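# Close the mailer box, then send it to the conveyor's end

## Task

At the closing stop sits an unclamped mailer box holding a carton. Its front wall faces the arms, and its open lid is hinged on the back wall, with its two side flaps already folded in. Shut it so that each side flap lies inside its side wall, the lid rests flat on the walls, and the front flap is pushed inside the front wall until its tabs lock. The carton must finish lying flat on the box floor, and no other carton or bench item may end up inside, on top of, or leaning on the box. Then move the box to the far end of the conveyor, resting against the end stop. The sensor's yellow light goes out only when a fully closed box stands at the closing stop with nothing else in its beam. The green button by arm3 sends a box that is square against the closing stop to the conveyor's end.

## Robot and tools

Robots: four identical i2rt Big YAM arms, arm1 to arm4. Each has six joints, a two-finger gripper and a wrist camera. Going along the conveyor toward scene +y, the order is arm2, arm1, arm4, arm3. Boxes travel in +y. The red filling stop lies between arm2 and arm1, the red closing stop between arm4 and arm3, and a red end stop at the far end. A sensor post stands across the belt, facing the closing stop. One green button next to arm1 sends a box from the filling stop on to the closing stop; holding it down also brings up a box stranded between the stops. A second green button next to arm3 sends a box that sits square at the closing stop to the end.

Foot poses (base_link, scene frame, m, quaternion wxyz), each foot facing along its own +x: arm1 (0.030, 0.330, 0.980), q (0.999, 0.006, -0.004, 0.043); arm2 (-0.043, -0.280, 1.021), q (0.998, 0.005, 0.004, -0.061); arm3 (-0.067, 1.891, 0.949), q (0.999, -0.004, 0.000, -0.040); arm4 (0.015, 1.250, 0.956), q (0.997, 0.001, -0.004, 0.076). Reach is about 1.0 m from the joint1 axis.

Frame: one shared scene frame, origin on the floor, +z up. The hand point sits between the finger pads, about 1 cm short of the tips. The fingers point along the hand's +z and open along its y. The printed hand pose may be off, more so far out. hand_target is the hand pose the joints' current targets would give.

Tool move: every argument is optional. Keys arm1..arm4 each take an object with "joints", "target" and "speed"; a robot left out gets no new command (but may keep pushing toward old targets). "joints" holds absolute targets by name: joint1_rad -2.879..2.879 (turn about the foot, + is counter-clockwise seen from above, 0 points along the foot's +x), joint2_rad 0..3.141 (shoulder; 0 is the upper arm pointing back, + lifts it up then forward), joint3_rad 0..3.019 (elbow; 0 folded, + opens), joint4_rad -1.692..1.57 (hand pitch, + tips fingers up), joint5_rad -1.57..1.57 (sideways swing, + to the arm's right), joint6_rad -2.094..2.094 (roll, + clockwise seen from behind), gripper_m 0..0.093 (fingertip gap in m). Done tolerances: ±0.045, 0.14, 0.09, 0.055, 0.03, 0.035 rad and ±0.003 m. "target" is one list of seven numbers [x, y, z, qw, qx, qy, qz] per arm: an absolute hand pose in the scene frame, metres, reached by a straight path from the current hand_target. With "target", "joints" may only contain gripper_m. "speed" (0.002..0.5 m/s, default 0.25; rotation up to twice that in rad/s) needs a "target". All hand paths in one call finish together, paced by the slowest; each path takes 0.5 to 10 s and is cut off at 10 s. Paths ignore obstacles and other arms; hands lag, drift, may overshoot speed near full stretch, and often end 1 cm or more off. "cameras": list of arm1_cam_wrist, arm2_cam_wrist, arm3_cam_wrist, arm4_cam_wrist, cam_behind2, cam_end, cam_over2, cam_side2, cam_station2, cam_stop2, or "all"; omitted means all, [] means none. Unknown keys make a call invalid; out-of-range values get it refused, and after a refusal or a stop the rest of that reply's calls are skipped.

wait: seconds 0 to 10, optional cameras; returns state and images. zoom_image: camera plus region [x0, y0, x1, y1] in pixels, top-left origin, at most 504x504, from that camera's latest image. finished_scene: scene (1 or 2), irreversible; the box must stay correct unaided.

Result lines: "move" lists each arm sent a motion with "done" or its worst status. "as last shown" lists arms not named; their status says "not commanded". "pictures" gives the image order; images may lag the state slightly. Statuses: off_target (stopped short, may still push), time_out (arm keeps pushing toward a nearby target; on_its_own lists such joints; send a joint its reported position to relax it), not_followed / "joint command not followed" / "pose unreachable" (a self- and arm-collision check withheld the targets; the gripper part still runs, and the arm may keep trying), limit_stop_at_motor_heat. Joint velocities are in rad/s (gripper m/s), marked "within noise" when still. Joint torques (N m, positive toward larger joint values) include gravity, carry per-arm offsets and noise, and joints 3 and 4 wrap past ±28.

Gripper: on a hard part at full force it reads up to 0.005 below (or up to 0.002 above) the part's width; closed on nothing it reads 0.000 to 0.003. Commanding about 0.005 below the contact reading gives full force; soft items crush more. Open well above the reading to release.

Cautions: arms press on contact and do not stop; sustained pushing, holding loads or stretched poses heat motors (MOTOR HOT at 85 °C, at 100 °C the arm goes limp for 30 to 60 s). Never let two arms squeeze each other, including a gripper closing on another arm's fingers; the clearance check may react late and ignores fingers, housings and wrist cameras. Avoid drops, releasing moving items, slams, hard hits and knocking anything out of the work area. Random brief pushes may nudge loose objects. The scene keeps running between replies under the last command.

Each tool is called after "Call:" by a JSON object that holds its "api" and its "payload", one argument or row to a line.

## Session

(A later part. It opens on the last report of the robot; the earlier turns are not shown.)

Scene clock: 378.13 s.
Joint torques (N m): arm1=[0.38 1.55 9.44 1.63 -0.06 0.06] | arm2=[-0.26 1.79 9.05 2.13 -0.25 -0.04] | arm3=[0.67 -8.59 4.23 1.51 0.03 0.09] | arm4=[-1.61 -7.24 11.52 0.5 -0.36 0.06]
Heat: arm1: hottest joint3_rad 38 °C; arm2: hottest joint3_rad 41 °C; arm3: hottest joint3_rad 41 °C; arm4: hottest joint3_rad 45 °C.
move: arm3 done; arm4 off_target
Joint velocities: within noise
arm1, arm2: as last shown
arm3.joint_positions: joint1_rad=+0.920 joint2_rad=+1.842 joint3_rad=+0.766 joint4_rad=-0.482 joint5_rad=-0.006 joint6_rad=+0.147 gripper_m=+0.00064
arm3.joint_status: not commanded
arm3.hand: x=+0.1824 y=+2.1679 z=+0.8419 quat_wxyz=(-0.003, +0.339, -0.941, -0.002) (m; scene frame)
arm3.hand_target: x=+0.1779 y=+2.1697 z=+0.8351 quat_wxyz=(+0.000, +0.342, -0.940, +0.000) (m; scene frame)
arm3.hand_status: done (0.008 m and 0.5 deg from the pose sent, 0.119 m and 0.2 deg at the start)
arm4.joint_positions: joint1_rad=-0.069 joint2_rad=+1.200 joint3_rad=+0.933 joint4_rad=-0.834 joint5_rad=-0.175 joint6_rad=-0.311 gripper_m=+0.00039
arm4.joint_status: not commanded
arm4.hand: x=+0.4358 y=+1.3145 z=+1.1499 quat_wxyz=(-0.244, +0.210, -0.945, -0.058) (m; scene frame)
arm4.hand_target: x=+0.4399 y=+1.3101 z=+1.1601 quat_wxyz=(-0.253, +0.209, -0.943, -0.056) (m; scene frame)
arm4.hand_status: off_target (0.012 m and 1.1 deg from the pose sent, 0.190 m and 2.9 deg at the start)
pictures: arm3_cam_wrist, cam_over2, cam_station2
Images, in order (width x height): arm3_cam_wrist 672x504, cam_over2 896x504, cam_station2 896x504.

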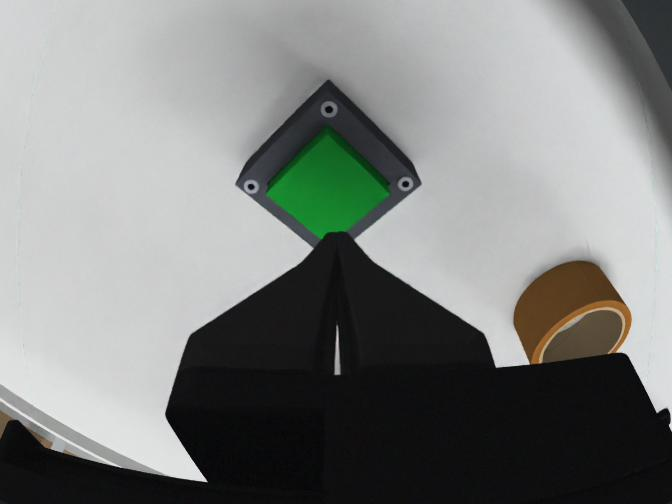

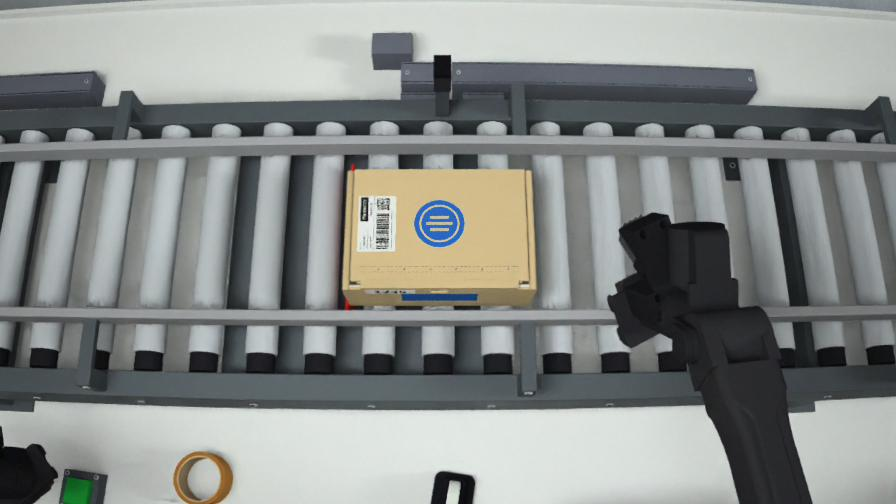

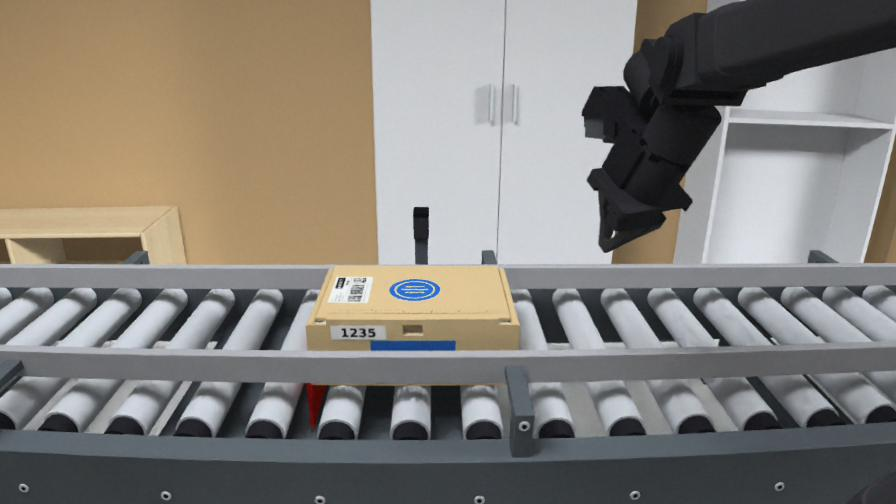

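Call:
{"api": "move", "payload": {
  "arm3": {"target": [0.175, 2.171, 0.772, 0, -0.342, 0.940, 0], "speed": 0.08},
  "cameras": ["arm3_cam_wrist"]
}}

Scene clock: 398.97 s.
Joint torques (N m): arm1=[0.26 1.85 9.46 1.65 -0.03 0.07] | arm2=[-0.26 1.85 9.03 2.15 -0.25 -0.05] | arm3=[0.85 -9.23 3.73 1.43 0.03 0.11] | arm4=[-1.61 -7.18 11.52 0.51 -0.35 0.06]
Heat: arm1: hottest joint3_rad 38 °C; arm2: hottest joint3_rad 41 °C; arm3: hottest joint3_rad 40 °C; arm4: hottest joint3_rad 45 °C.
move: arm3 done
Joint velocities: within noise
arm1, arm2, arm4: as last shown
arm3.joint_positions: joint1_rad=+0.929 joint2_rad=+2.027 joint3_rad=+0.766 joint4_rad=-0.308 joint5_rad=-0.006 joint6_rad=+0.156 gripper_m=+0.00064
arm3.joint_status: not commanded
arm3.hand: x=+0.1754 y=+2.1645 z=+0.7776 quat_wxyz=(+0.002, +0.339, -0.941, +0.000) (m; scene frame)
arm3.hand_target: x=+0.1749 y=+2.1709 z=+0.7722 quat_wxyz=(+0.000, +0.342, -0.940, +0.000) (m; scene frame)
arm3.hand_status: done (0.009 m and 0.4 deg from the pose sent, 0.070 m and 0.5 deg at the start)
arm4.joint_positions: joint1_rad=-0.069 joint2_rad=+1.200 joint3_rad=+0.933 joint4_rad=-0.835 joint5_rad=-0.175 joint6_rad=-0.311 gripper_m=+0.00039
arm4.hand: x=+0.4357 y=+1.3145 z=+1.1499 quat_wxyz=(-0.244, +0.210, -0.945, -0.058) (m; scene frame)
pictures: arm3_cam_wrist
Images, in order (width x height): arm3_cam_wrist 672x504.

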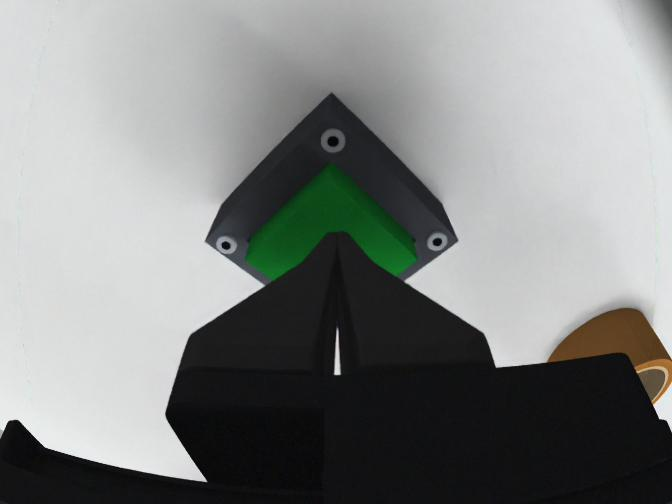

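Call:
{"api": "move", "payload": {
  "arm3": {"target": [0.175, 2.172, 0.738, 0, -0.342, 0.940, 0], "speed": 0.05},
  "cameras": ["cam_end", "cam_station2"]
}}

Scene clock: 404.47 s.
Joint torques (N m): arm1=[-0.09 1.96 9.46 1.62 -0.06 0.06] | arm2=[-0.26 1.9 9.03 2.15 -0.25 -0.05] | arm3=[0.5 -6.07 4.41 2.62 0.01 0.08] | arm4=[-1.61 -7.18 11.52 0.51 -0.35 0.06]
Heat: arm1: hottest joint3_rad 38 °C; arm2: hottest joint3_rad 41 °C; arm3: hottest joint3_rad 40 °C; arm4: hottest joint3_rad 45 °C.
move: arm3 off_target
Joint velocities: within noise
arm1, arm2, arm4: as last shown
arm3.joint_positions: joint1_rad=+0.930 joint2_rad=+2.083 joint3_rad=+0.771 joint4_rad=-0.258 joint5_rad=-0.006 joint6_rad=+0.157 gripper_m=+0.00064
arm3.joint_status: not commanded
arm3.hand: x=+0.1738 y=+2.1633 z=+0.7587 quat_wxyz=(+0.003, +0.339, -0.941, +0.001) (m; scene frame)
arm3.hand_target: x=+0.1742 y=+2.1710 z=+0.7394 quat_wxyz=(+0.000, +0.342, -0.940, +0.000) (m; scene frame)
arm3.hand_status: off_target (0.022 m and 0.4 deg from the pose sent, 0.040 m and 0.4 deg at the start)
pictures: cam_end, cam_station2
Images, in order (width x height): cam_end 896x504, cam_station2 896x504.

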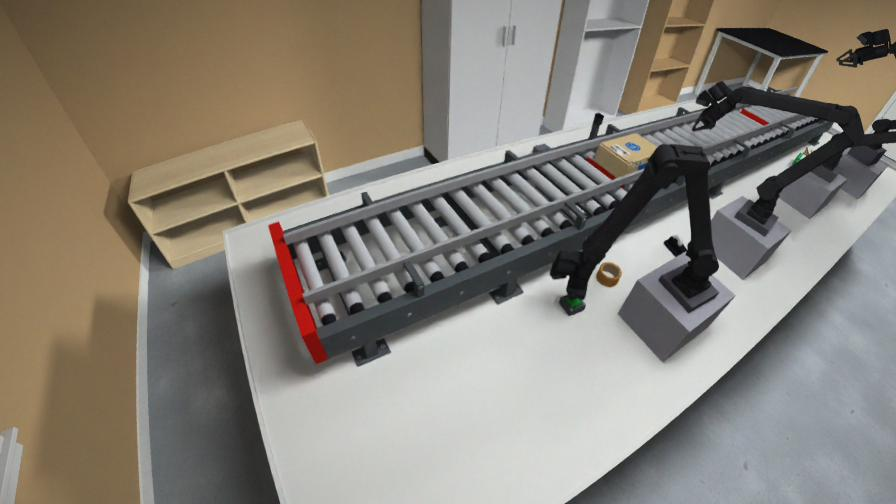

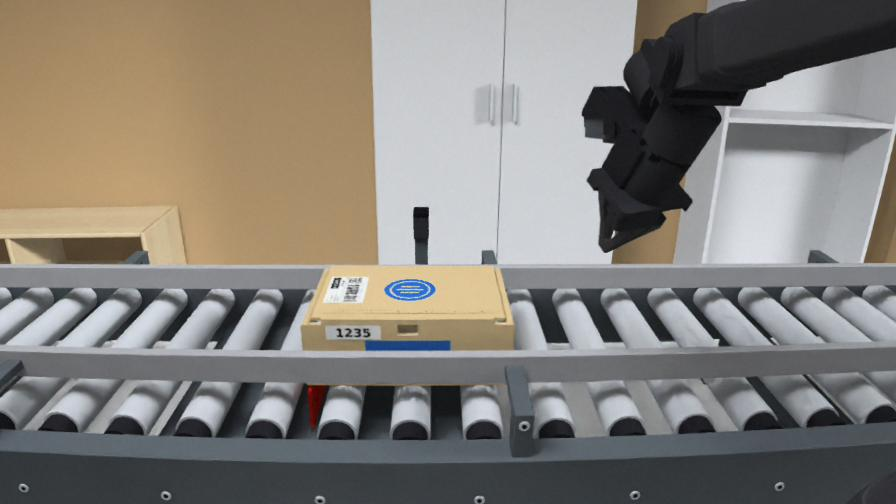

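Call:
{"api": "wait", "payload": {
  "seconds": 5,
  "cameras": ["cam_end"]
}}

Scene clock: 412.30 s.
Joint torques (N m): arm1=[0.03 1.67 9.5 1.69 -0.03 0.05] | arm2=[-0.32 1.85 9.03 2.14 -0.25 -0.05] | arm3=[0.73 -6.12 4.44 2.56 0.04 0.09] | arm4=[-1.61 -7.18 11.54 0.51 -0.35 0.06]
Heat: arm1: hottest joint3_rad 38 °C; arm2: hottest joint3_rad 42 °C; arm3: hottest joint3_rad 39 °C; arm4: hottest joint3_rad 45 °C.
Joint velocities: within noise
arm1.joint_positions: joint1_rad=+0.132 joint2_rad=+0.622 joint3_rad=+1.316 joint4_rad=-1.332 joint5_rad=-0.137 joint6_rad=-0.103 gripper_m=+0.09396
arm1.joint_status: not commanded
arm1.hand: x=+0.2589 y=+0.3986 z=+1.4874 quat_wxyz=(-0.449, +0.170, -0.873, -0.091) (m; scene frame)
arm1.hand_target: x=+0.2573 y=+0.3981 z=+1.5005 quat_wxyz=(-0.462, +0.170, -0.866, -0.092) (m; scene frame)
arm1.hand_status: not commanded
arm2.joint_positions: joint1_rad=-0.114 joint2_rad=+0.604 joint3_rad=+1.372 joint4_rad=-1.337 joint5_rad=-0.127 joint6_rad=-0.314 gripper_m=+0.09396
arm2.joint_status: not commanded
arm2.hand: x=+0.1893 y=-0.3187 z=+1.5541 quat_wxyz=(-0.473, +0.062, -0.876, +0.072) (m; scene frame)
arm2.hand_target: x=+0.1870 y=-0.3182 z=+1.5641 quat_wxyz=(-0.483, +0.063, -0.870, +0.075) (m; scene frame)
arm2.hand_status: not commanded
arm3.joint_positions: joint1_rad=+0.930 joint2_rad=+2.083 joint3_rad=+0.771 joint4_rad=-0.258 joint5_rad=-0.006 joint6_rad=+0.157 gripper_m=+0.00064
arm3.joint_status: not commanded
arm3.hand: x=+0.1738 y=+2.1633 z=+0.7587 quat_wxyz=(+0.003, +0.339, -0.941, +0.001) (m; scene frame)
arm3.hand_target: x=+0.1742 y=+2.1710 z=+0.7394 quat_wxyz=(+0.000, +0.342, -0.940, +0.000) (m; scene frame)
arm3.hand_status: off_target (0.022 m and 0.5 deg from the pose sent, 0.040 m and 0.4 deg at the start)
arm4.joint_positions: joint1_rad=-0.069 joint2_rad=+1.200 joint3_rad=+0.933 joint4_rad=-0.835 joint5_rad=-0.175 joint6_rad=-0.311 gripper_m=+0.00039
arm4.joint_status: not commanded
arm4.hand: x=+0.4357 y=+1.3145 z=+1.1499 quat_wxyz=(-0.244, +0.210, -0.945, -0.058) (m; scene frame)
arm4.hand_target: x=+0.4399 y=+1.3101 z=+1.1601 quat_wxyz=(-0.253, +0.209, -0.943, -0.056) (m; scene frame)
arm4.hand_status: not commanded
wait: 5.00 s; at rest from the start
pictures: cam_end
Images, in order (width x height): cam_end 896x504.

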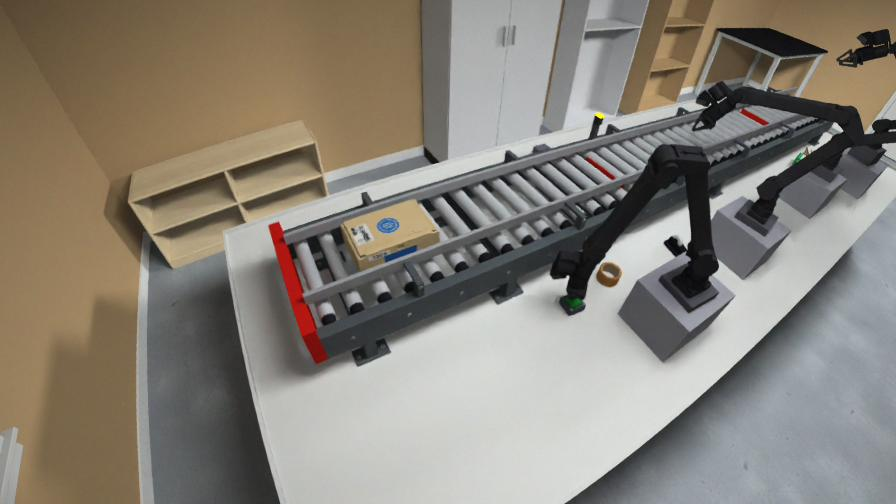

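Call:
{"api": "wait", "payload": {
  "seconds": 2,
  "cameras": ["cam_end"]
}}

Call:
{"api": "zoom_image", "payload": {
  "camera": "cam_end",
  "region": [250, 190, 450, 330]
}}

Scene clock: 418.10 s.
Joint torques (N m): arm1=[0.38 1.67 9.4 1.62 -0.04 0.05] | arm2=[-0.32 1.85 9.03 2.15 -0.25 -0.04] | arm3=[0.79 -6.01 4.37 2.59 0.04 0.08] | arm4=[-1.61 -7.24 11.54 0.51 -0.35 0.07]
Heat: arm1: hottest joint3_rad 38 °C; arm2: hottest joint3_rad 42 °C; arm3: hottest joint3_rad 39 °C; arm4: hottest joint3_rad 45 °C.
Joint velocities: within noise
arm1.joint_positions: joint1_rad=+0.132 joint2_rad=+0.622 joint3_rad=+1.316 joint4_rad=-1.332 joint5_rad=-0.137 joint6_rad=-0.103 gripper_m=+0.09396
arm1.joint_status: not commanded
arm1.hand: x=+0.2589 y=+0.3986 z=+1.4874 quat_wxyz=(-0.449, +0.170, -0.873, -0.091) (m; scene frame)
arm1.hand_target: x=+0.2573 y=+0.3981 z=+1.5005 quat_wxyz=(-0.462, +0.170, -0.866, -0.092) (m; scene frame)
arm1.hand_status: not commanded
arm2.joint_positions: joint1_rad=-0.114 joint2_rad=+0.604 joint3_rad=+1.372 joint4_rad=-1.337 joint5_rad=-0.127 joint6_rad=-0.314 gripper_m=+0.09396
arm2.joint_status: not commanded
arm2.hand: x=+0.1893 y=-0.3187 z=+1.5541 quat_wxyz=(-0.473, +0.062, -0.876, +0.072) (m; scene frame)
arm2.hand_target: x=+0.1870 y=-0.3182 z=+1.5641 quat_wxyz=(-0.483, +0.063, -0.870, +0.075) (m; scene frame)
arm2.hand_status: not commanded
arm3.joint_positions: joint1_rad=+0.930 joint2_rad=+2.083 joint3_rad=+0.771 joint4_rad=-0.258 joint5_rad=-0.006 joint6_rad=+0.157 gripper_m=+0.00064
arm3.joint_status: not commanded
arm3.hand: x=+0.1738 y=+2.1633 z=+0.7587 quat_wxyz=(+0.003, +0.339, -0.941, +0.001) (m; scene frame)
arm3.hand_target: x=+0.1742 y=+2.1710 z=+0.7394 quat_wxyz=(+0.000, +0.342, -0.940, +0.000) (m; scene frame)
arm3.hand_status: off_target (0.022 m and 0.5 deg from the pose sent, 0.040 m and 0.4 deg at the start)
arm4.joint_positions: joint1_rad=-0.069 joint2_rad=+1.200 joint3_rad=+0.933 joint4_rad=-0.835 joint5_rad=-0.175 joint6_rad=-0.311 gripper_m=+0.00039
arm4.joint_status: not commanded
arm4.hand: x=+0.4357 y=+1.3145 z=+1.1499 quat_wxyz=(-0.244, +0.210, -0.945, -0.058) (m; scene frame)
arm4.hand_target: x=+0.4399 y=+1.3101 z=+1.1601 quat_wxyz=(-0.253, +0.209, -0.943, -0.056) (m; scene frame)
arm4.hand_status: not commanded
wait: 2.00 s; at rest from the start
pictures: cam_end
Images, in order (width x height): cam_end 896x504.

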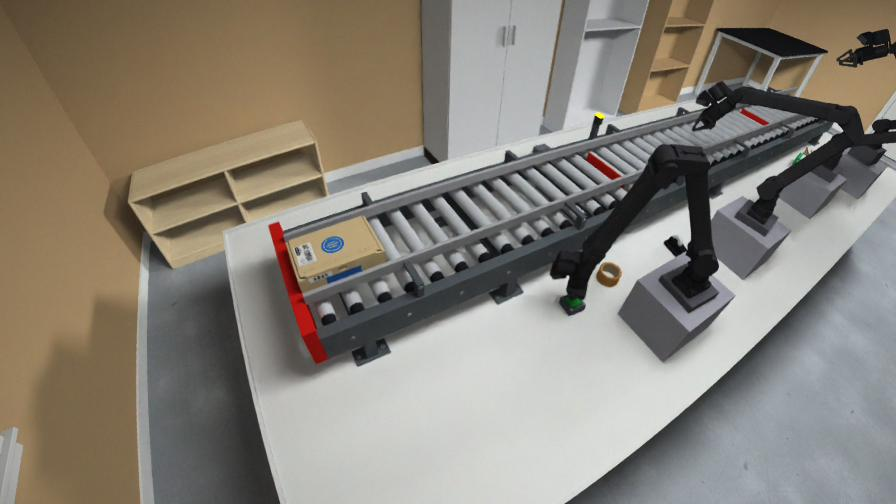

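Scaled by 2.520 from the camera's 896x504 image, which has a finer 1280x720 frame.

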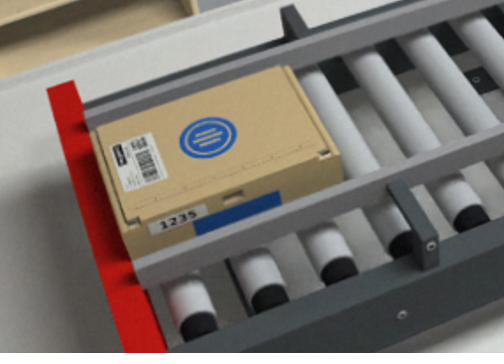

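Call:
{"api": "move", "payload": {
  "arm3": {"target": [0.176, 2.168, 0.86, 0, -0.342, 0.940, 0], "speed": 0.12},
  "cameras": ["cam_end"]
}}

Call:
{"api": "zoom_image", "payload": {
  "camera": "cam_end",
  "region": [250, 190, 450, 330]
}}

Scene clock: 431.23 s.
Joint torques (N m): arm1=[0.26 1.73 9.43 1.58 -0.04 0.06] | arm2=[-0.26 1.85 9.03 2.17 -0.25 -0.05] | arm3=[0.15 -10.81 4.4 0.59 0.05 -0.03] | arm4=[-1.49 -7.24 11.54 0.51 -0.35 0.06]
Heat: arm1: hottest joint3_rad 38 °C; arm2: hottest joint3_rad 42 °C; arm3: hottest joint3_rad 39 °C; arm4: hottest joint3_rad 45 °C.
move: arm3 done
Joint velocities: within noise
arm1, arm2, arm4: as last shown
arm3.joint_positions: joint1_rad=+0.930 joint2_rad=+1.799 joint3_rad=+0.762 joint4_rad=-0.531 joint5_rad=-0.006 joint6_rad=+0.157 gripper_m=+0.00064
arm3.joint_status: not commanded
arm3.hand: x=+0.1766 y=+2.1672 z=+0.8560 quat_wxyz=(+0.001, +0.339, -0.941, +0.000) (m; scene frame)
arm3.hand_target: x=+0.1760 y=+2.1680 z=+0.8599 quat_wxyz=(+0.000, +0.342, -0.940, +0.000) (m; scene frame)
arm3.hand_status: done (0.004 m and 0.4 deg from the pose sent, 0.101 m and 0.4 deg at the start)
arm4.joint_positions: joint1_rad=-0.069 joint2_rad=+1.200 joint3_rad=+0.933 joint4_rad=-0.835 joint5_rad=-0.175 joint6_rad=-0.312 gripper_m=+0.00039
pictures: cam_end
Images, in order (width x height): cam_end 896x504.

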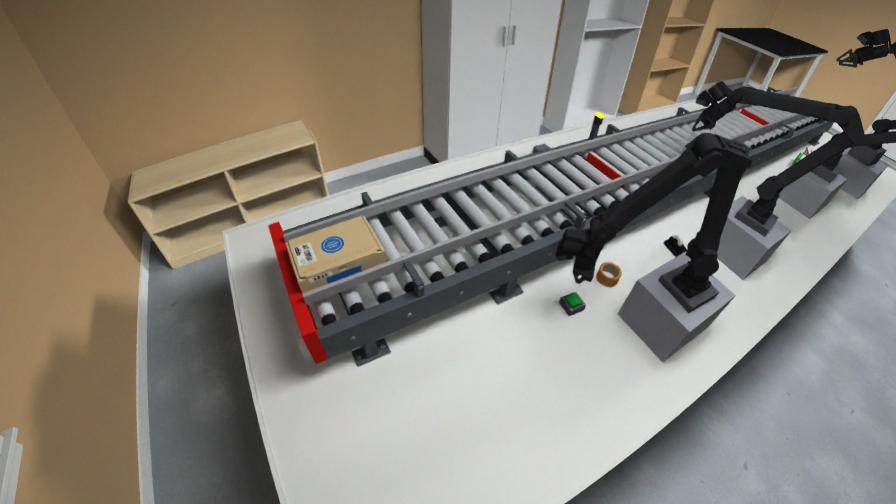

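Scaled by 2.520 from the camera's 896x504 image, which has a finer 1280x720 frame.

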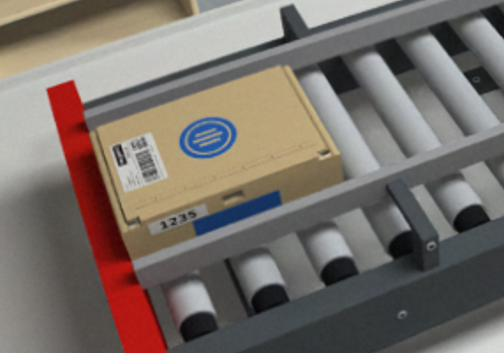

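Call:
{"api": "finished_scene", "payload": {
  "scene": 2
}}

The scene is finished: the task was done.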